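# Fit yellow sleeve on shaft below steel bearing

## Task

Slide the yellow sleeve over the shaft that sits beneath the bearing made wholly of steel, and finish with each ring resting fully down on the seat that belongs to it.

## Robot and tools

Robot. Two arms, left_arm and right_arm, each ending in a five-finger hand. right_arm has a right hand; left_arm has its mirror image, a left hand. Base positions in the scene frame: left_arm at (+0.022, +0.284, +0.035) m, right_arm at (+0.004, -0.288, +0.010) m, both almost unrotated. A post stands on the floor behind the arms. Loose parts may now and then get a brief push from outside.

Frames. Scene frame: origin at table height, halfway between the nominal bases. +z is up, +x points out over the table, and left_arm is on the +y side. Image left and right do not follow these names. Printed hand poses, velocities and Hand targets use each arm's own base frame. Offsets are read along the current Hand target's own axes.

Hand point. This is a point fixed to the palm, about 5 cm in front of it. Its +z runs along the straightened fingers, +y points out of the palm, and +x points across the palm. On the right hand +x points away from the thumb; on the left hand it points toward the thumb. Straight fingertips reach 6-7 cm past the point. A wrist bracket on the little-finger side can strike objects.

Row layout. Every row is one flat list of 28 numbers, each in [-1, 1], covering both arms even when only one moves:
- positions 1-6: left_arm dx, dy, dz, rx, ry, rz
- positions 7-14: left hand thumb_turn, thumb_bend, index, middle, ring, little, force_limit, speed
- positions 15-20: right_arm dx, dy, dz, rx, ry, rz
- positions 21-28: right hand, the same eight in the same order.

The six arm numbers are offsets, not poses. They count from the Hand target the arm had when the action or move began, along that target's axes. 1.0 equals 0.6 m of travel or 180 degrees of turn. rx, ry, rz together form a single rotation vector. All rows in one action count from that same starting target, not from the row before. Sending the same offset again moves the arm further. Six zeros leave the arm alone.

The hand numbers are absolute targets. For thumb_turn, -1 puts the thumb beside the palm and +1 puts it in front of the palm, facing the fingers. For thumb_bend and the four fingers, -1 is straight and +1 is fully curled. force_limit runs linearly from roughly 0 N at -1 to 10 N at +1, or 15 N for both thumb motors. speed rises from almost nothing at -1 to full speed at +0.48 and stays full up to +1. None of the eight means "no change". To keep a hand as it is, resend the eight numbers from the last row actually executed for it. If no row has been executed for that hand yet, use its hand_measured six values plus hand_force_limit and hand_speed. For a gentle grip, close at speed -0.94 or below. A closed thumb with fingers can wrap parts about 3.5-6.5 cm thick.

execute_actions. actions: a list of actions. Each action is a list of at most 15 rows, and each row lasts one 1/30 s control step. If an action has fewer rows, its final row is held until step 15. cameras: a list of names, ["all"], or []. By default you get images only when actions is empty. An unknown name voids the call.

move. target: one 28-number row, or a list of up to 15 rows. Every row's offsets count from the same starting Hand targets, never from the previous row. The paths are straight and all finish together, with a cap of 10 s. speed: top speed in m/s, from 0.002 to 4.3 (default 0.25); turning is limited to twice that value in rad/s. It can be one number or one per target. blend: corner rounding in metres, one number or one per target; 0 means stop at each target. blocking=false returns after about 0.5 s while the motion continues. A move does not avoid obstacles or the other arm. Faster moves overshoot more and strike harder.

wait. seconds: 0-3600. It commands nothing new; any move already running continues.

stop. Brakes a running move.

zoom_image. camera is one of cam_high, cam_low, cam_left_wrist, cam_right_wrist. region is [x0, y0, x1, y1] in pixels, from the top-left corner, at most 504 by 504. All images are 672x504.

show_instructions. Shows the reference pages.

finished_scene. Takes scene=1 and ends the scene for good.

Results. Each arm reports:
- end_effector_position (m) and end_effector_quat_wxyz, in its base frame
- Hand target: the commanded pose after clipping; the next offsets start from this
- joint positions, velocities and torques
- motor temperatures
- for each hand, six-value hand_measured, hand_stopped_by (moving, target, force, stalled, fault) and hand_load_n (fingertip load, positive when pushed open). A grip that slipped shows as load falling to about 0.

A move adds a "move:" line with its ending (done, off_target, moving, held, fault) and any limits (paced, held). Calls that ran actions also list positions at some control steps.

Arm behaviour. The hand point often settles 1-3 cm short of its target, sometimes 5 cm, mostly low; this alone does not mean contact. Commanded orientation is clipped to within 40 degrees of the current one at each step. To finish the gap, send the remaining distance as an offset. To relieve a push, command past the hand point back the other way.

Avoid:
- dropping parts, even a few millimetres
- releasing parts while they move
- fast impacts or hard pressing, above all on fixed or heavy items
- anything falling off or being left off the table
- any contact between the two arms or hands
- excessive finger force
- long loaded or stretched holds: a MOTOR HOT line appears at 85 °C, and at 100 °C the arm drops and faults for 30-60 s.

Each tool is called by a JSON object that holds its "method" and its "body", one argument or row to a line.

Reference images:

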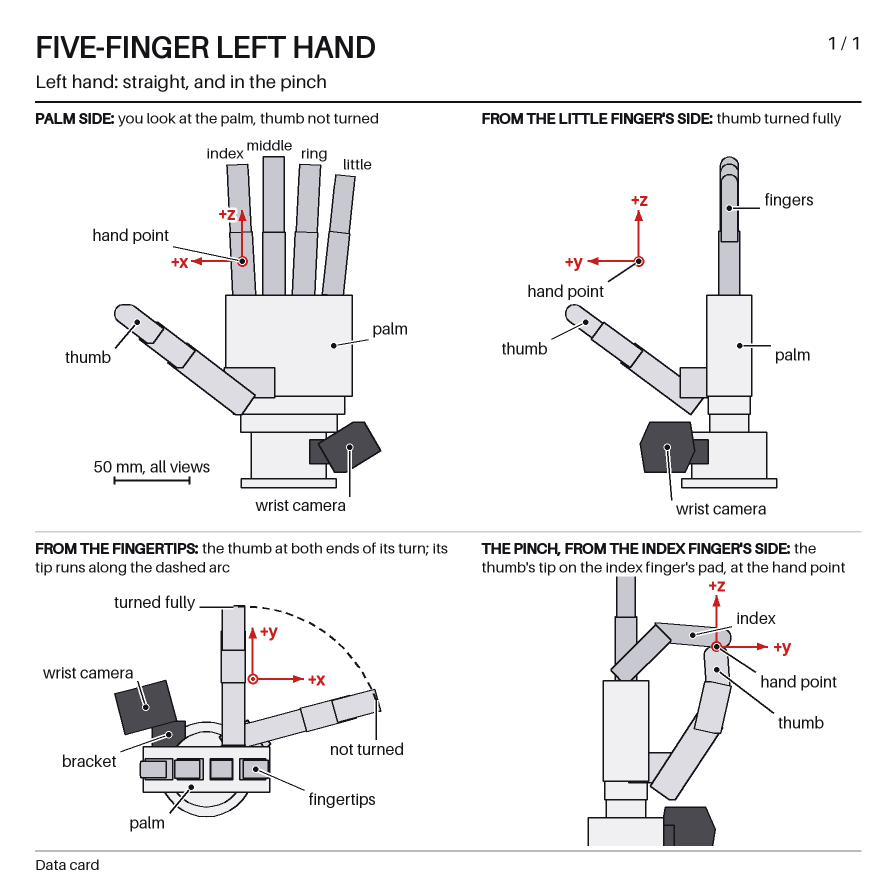

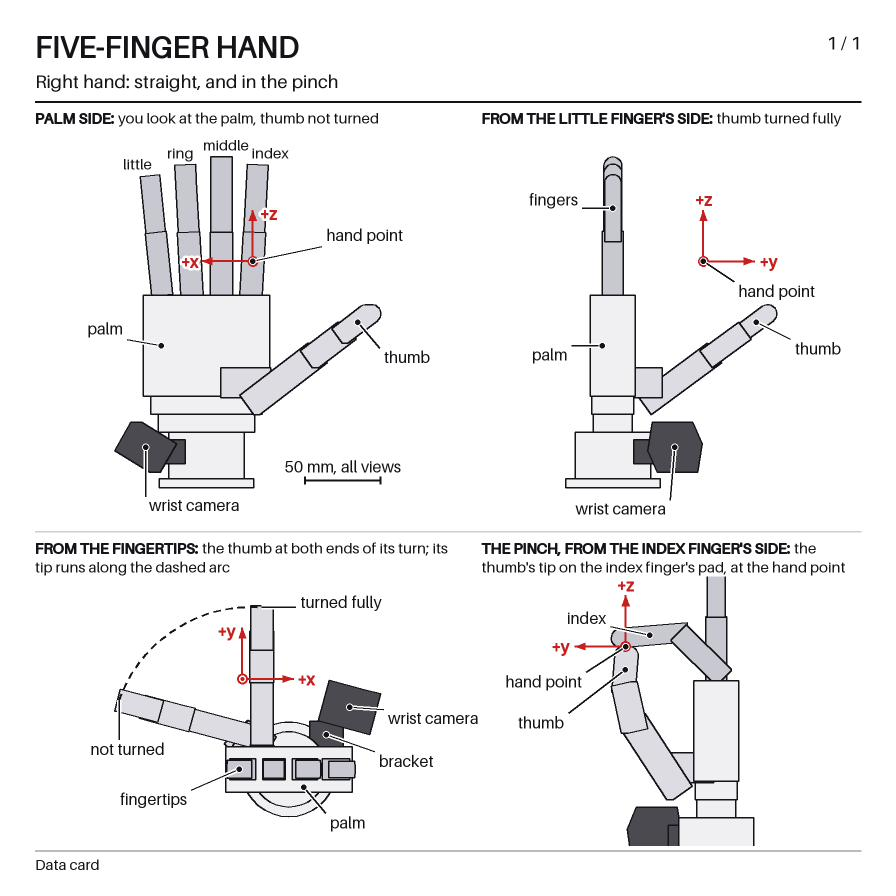

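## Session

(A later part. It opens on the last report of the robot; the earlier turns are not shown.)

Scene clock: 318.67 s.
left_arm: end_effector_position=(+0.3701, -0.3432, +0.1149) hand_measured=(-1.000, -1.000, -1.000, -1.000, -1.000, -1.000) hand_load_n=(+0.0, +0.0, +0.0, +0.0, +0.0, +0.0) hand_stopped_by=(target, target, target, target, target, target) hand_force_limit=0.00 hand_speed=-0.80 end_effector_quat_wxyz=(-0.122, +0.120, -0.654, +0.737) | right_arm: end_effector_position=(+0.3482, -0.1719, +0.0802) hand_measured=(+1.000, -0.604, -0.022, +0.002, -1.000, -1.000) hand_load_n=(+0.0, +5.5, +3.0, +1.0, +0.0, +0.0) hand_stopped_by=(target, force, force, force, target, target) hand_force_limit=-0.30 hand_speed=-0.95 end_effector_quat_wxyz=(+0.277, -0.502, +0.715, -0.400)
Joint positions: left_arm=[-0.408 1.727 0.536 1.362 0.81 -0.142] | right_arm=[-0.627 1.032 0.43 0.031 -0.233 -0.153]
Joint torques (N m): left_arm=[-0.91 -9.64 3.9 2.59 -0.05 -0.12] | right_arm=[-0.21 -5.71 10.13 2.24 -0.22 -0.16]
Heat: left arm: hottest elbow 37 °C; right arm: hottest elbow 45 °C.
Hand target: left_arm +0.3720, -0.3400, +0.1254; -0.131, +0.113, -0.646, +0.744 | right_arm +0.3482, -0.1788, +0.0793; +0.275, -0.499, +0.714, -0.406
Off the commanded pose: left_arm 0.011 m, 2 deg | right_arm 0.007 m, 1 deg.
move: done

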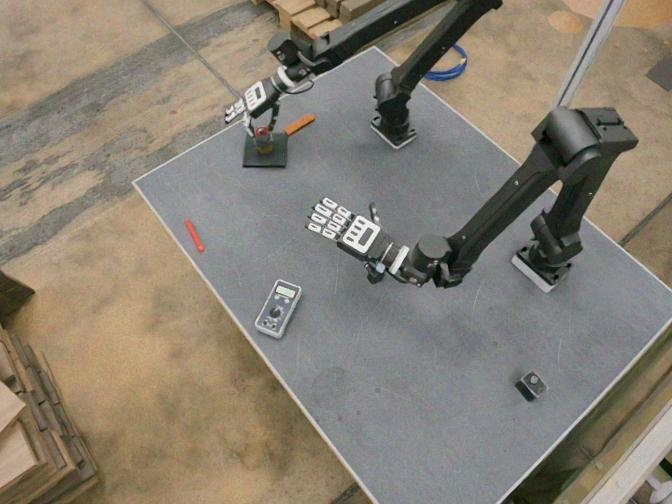

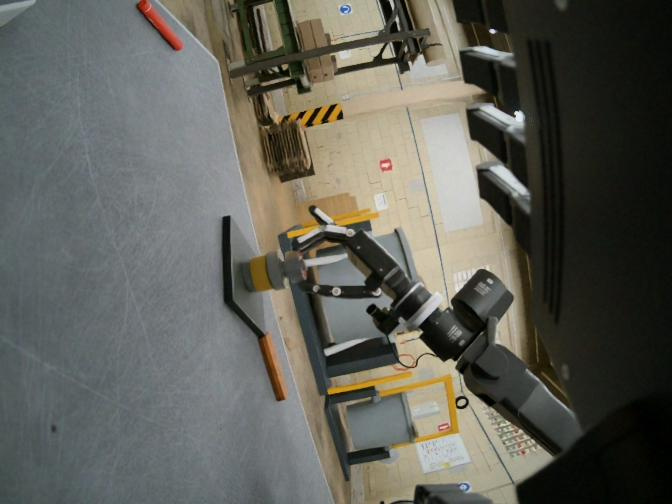

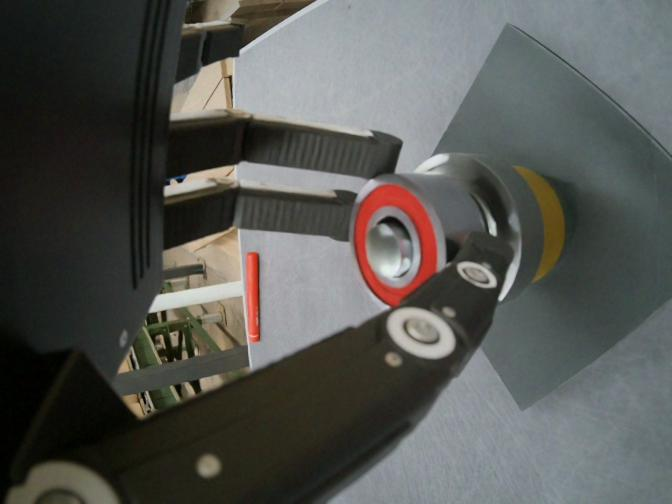

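{"method": "move", "body": {
  "target": [
    [0,0,0,0,0,0,-1,-1,-1,-1,-1,-1,0,-0.8,0,0,0,0,0,0,1,-0.8,-0.4,-0.4,-1,-1,-0.2,-0.8]
  ],
  "speed": 0.02,
  "cameras": ["cam_high","cam_left_wrist","cam_right_wrist"]
}}

{"method": "zoom_image", "body": {
  "camera": "cam_left_wrist",
  "region": [274, 244, 314, 284]
}}

{"method": "zoom_image", "body": {
  "camera": "cam_right_wrist",
  "region": [340, 130, 590, 320]
}}

Scene clock: 320.03 s.
left_arm: end_effector_position=(+0.3701, -0.3432, +0.1149) hand_measured=(-1.000, -1.000, -1.000, -1.000, -1.000, -1.000) hand_load_n=(+0.0, +0.0, +0.0, +0.0, +0.0, +0.0) hand_stopped_by=(target, target, target, target, target, target) hand_force_limit=0.00 hand_speed=-0.80 end_effector_quat_wxyz=(-0.122, +0.120, -0.654, +0.737) | right_arm: end_effector_position=(+0.3487, -0.1723, +0.0805) hand_measured=(+1.000, -0.800, -0.400, -0.400, -1.000, -1.000) hand_load_n=(+0.0, +0.5, +0.0, +0.0, +0.0, +0.0) hand_stopped_by=(target, target, target, target, target, target) hand_force_limit=-0.20 hand_speed=-0.80 end_effector_quat_wxyz=(+0.278, -0.502, +0.714, -0.401)
Joint positions: left_arm=[-0.408 1.727 0.536 1.362 0.81 -0.142] | right_arm=[-0.627 1.032 0.428 0.036 -0.233 -0.153]
Joint torques (N m): left_arm=[-0.97 -9.76 3.9 2.59 -0.05 -0.12] | right_arm=[-0.21 -5.6 10.17 2.04 -0.21 -0.13]
Heat: left arm: hottest elbow 37 °C; right arm: hottest elbow 45 °C.
Hand target: left_arm +0.3720, -0.3400, +0.1254; -0.131, +0.113, -0.646, +0.744 | right_arm +0.3481, -0.1787, +0.0792; +0.275, -0.499, +0.714, -0.406
Off the commanded pose: left_arm 0.011 m, 2 deg | right_arm 0.007 m, 1 deg.
move: done

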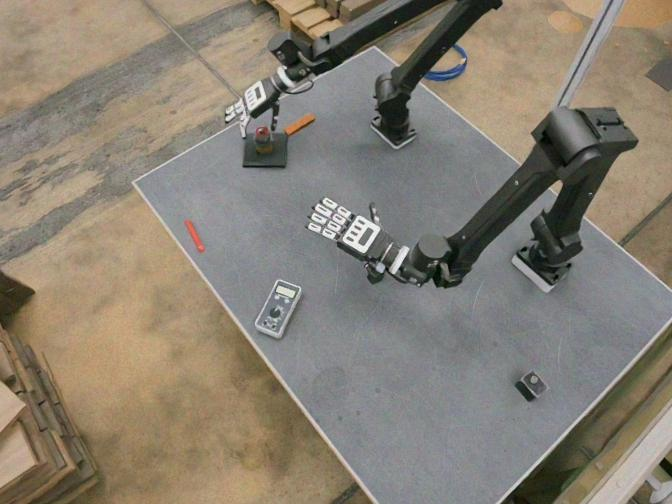

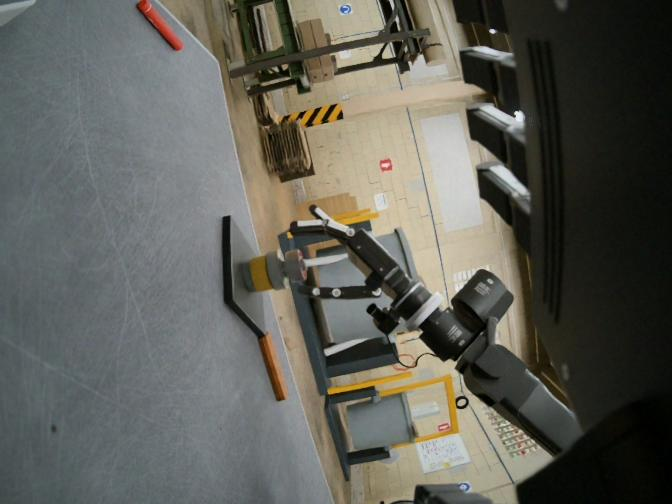

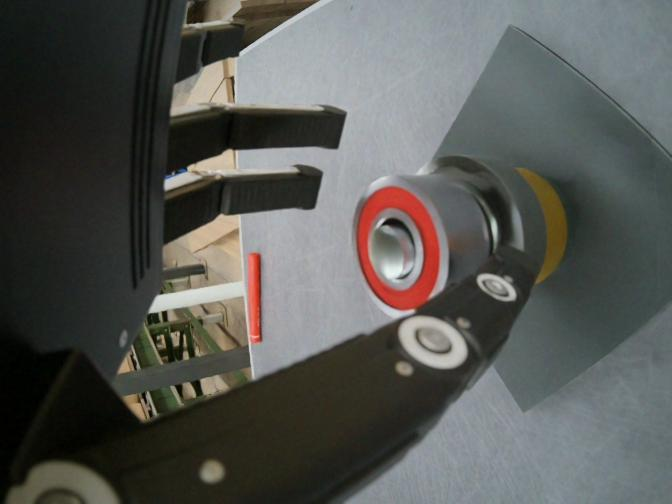

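Scaled by 12.600 from the camera's image (finer frame: 960x720).

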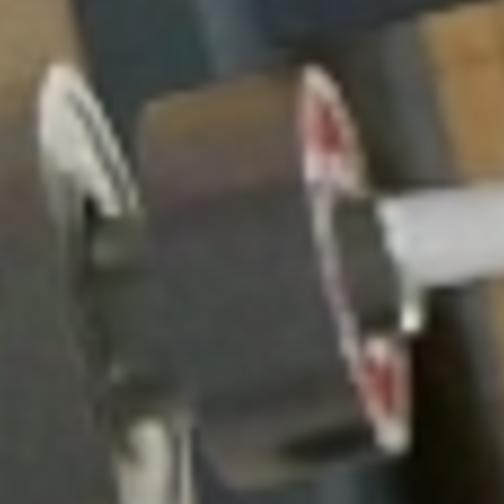

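Scaled by 2.016 from the camera's image (finer frame: 960x720).

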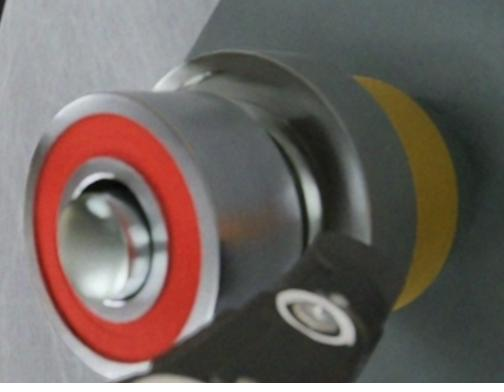

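{"method": "move", "body": {
  "target": [
    [0,0,0,0,0,0,-1,-1,-1,-1,-1,-1,0,-0.8,0,-0.053,-0.0097,0,0,0,1,-1,-0.7,-0.7,-1,-1,-0.2,-0.6],
    [0,0,0,0,0,0,-1,-1,-1,-1,-1,-1,0,-0.8,0,-0.1359,-0.0657,0,0,0,1,-1,-0.7,-0.7,-1,-1,-0.2,-0.6]
  ],
  "speed": [0.05,0.08],
  "blend": 0.01,
  "cameras": ["cam_high","cam_left_wrist","cam_right_wrist"]
}}

{"method": "zoom_image", "body": {
  "camera": "cam_left_wrist",
  "region": [234, 234, 314, 294]
}}

{"method": "zoom_image", "body": {
  "camera": "cam_high",
  "region": [240, 105, 290, 165]
}}

Scene clock: 369.17 s.
left_arm: end_effector_position=(+0.3701, -0.3432, +0.1149) hand_measured=(-1.000, -1.000, -1.000, -1.000, -1.000, -1.000) hand_load_n=(+0.0, +0.0, +0.0, +0.0, +0.0, +0.0) hand_stopped_by=(target, target, target, target, target, target) hand_force_limit=0.00 hand_speed=-0.80 end_effector_quat_wxyz=(-0.122, +0.120, -0.654, +0.737) | right_arm: end_effector_position=(+0.3441, -0.1704, +0.1398) hand_measured=(+1.000, -1.000, -0.700, -0.700, -1.000, -1.000) hand_load_n=(+0.0, +0.0, +0.0, +0.0, +0.0, +0.0) hand_stopped_by=(target, target, target, target, target, target) hand_force_limit=-0.20 hand_speed=-0.60 end_effector_quat_wxyz=(+0.269, -0.504, +0.725, -0.384)
Joint positions: left_arm=[-0.408 1.727 0.536 1.362 0.81 -0.142] | right_arm=[-0.627 0.917 0.566 -0.261 -0.227 -0.153]
Joint torques (N m): left_arm=[-0.91 -9.76 3.86 2.63 -0.05 -0.12] | right_arm=[0.79 -7.06 16.1 0.91 -0.07 -0.07]
Heat: left arm: hottest elbow 37 °C; right arm: hottest elbow 43 °C.
Hand target: left_arm +0.3720, -0.3400, +0.1254; -0.131, +0.113, -0.646, +0.744 | right_arm +0.3566, -0.1806, +0.1693; +0.275, -0.500, +0.714, -0.406
Off the commanded pose: left_arm 0.011 m, 2 deg | right_arm 0.034 m, 3 deg.
move: off_target (right_arm)

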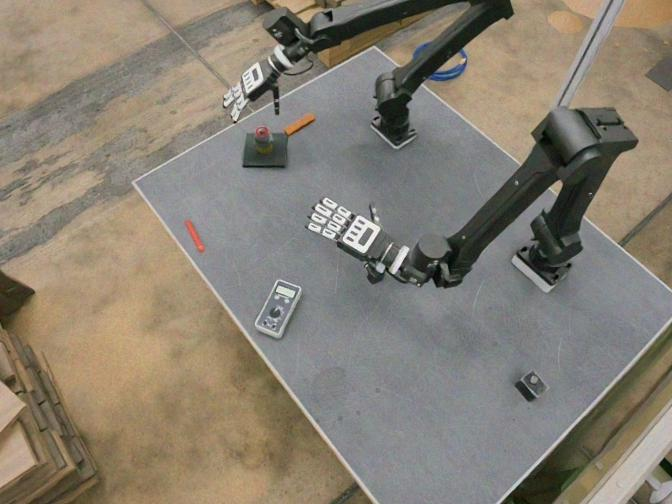

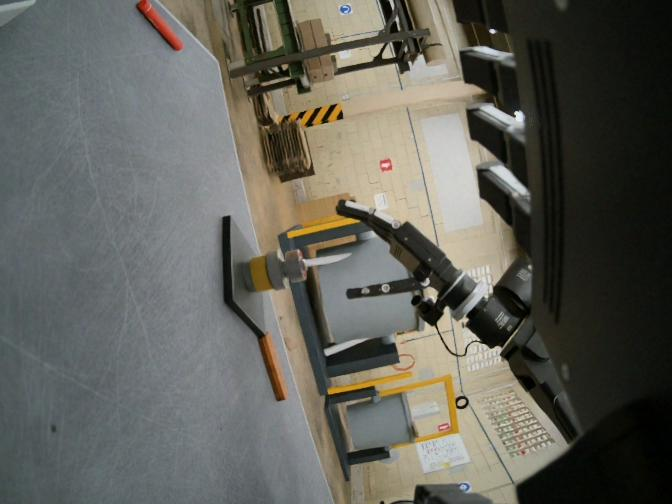

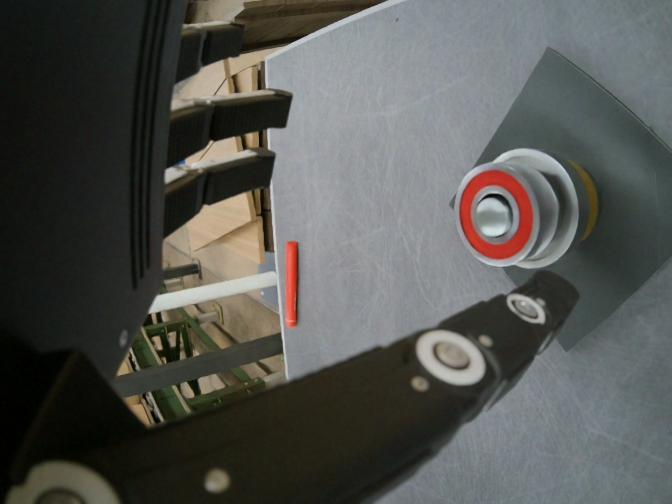

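Scaled by 6.300 from the camera's image (finer frame: 960x720).

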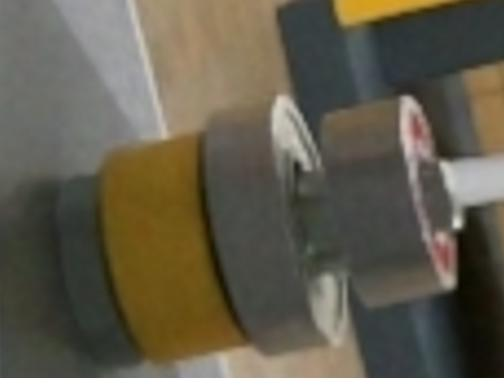

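Scaled by 8.400 from the camera's image (finer frame: 960x720).

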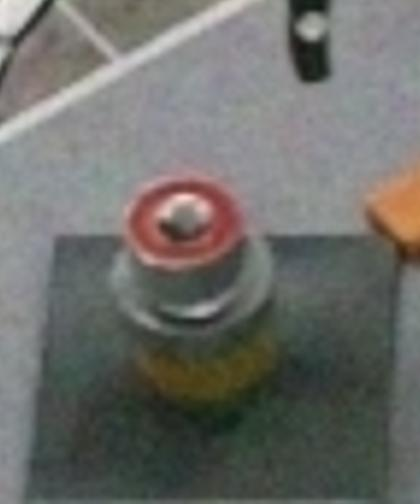

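{"method": "zoom_image", "body": {
  "camera": "cam_left_wrist",
  "region": [274, 244, 314, 284]
}}

{"method": "zoom_image", "body": {
  "camera": "cam_right_wrist",
  "region": [440, 130, 620, 290]
}}

{"method": "zoom_image", "body": {
  "camera": "cam_left_wrist",
  "region": [236, 244, 286, 294]
}}

Scaled by 12.600 from the camera's image (finer frame: 960x720).

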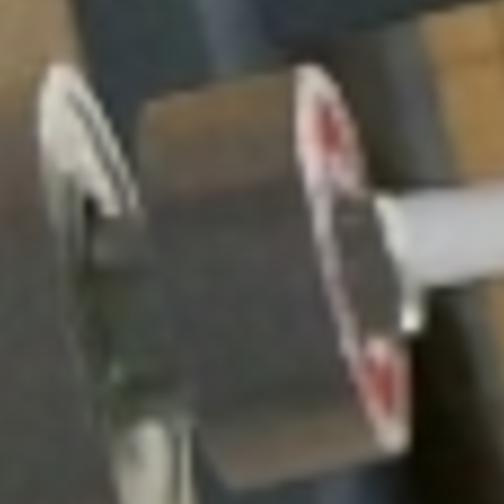

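Scaled by 2.800 from the camera's image (finer frame: 960x720).

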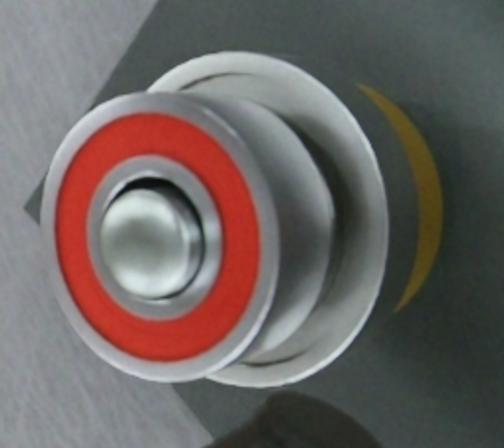

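Scaled by 10.080 from the camera's image (finer frame: 960x720).

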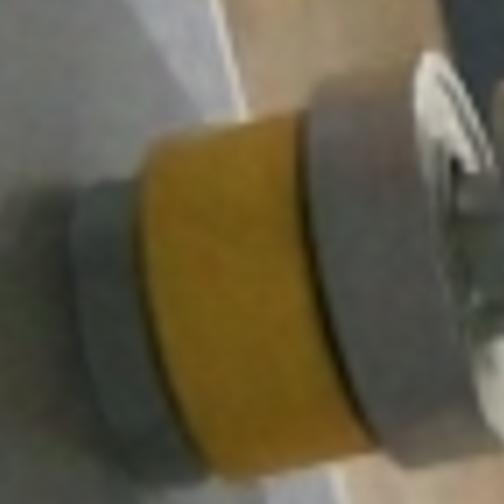

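{"method": "finished_scene", "body": {

}}

The scene is finished: the task was done.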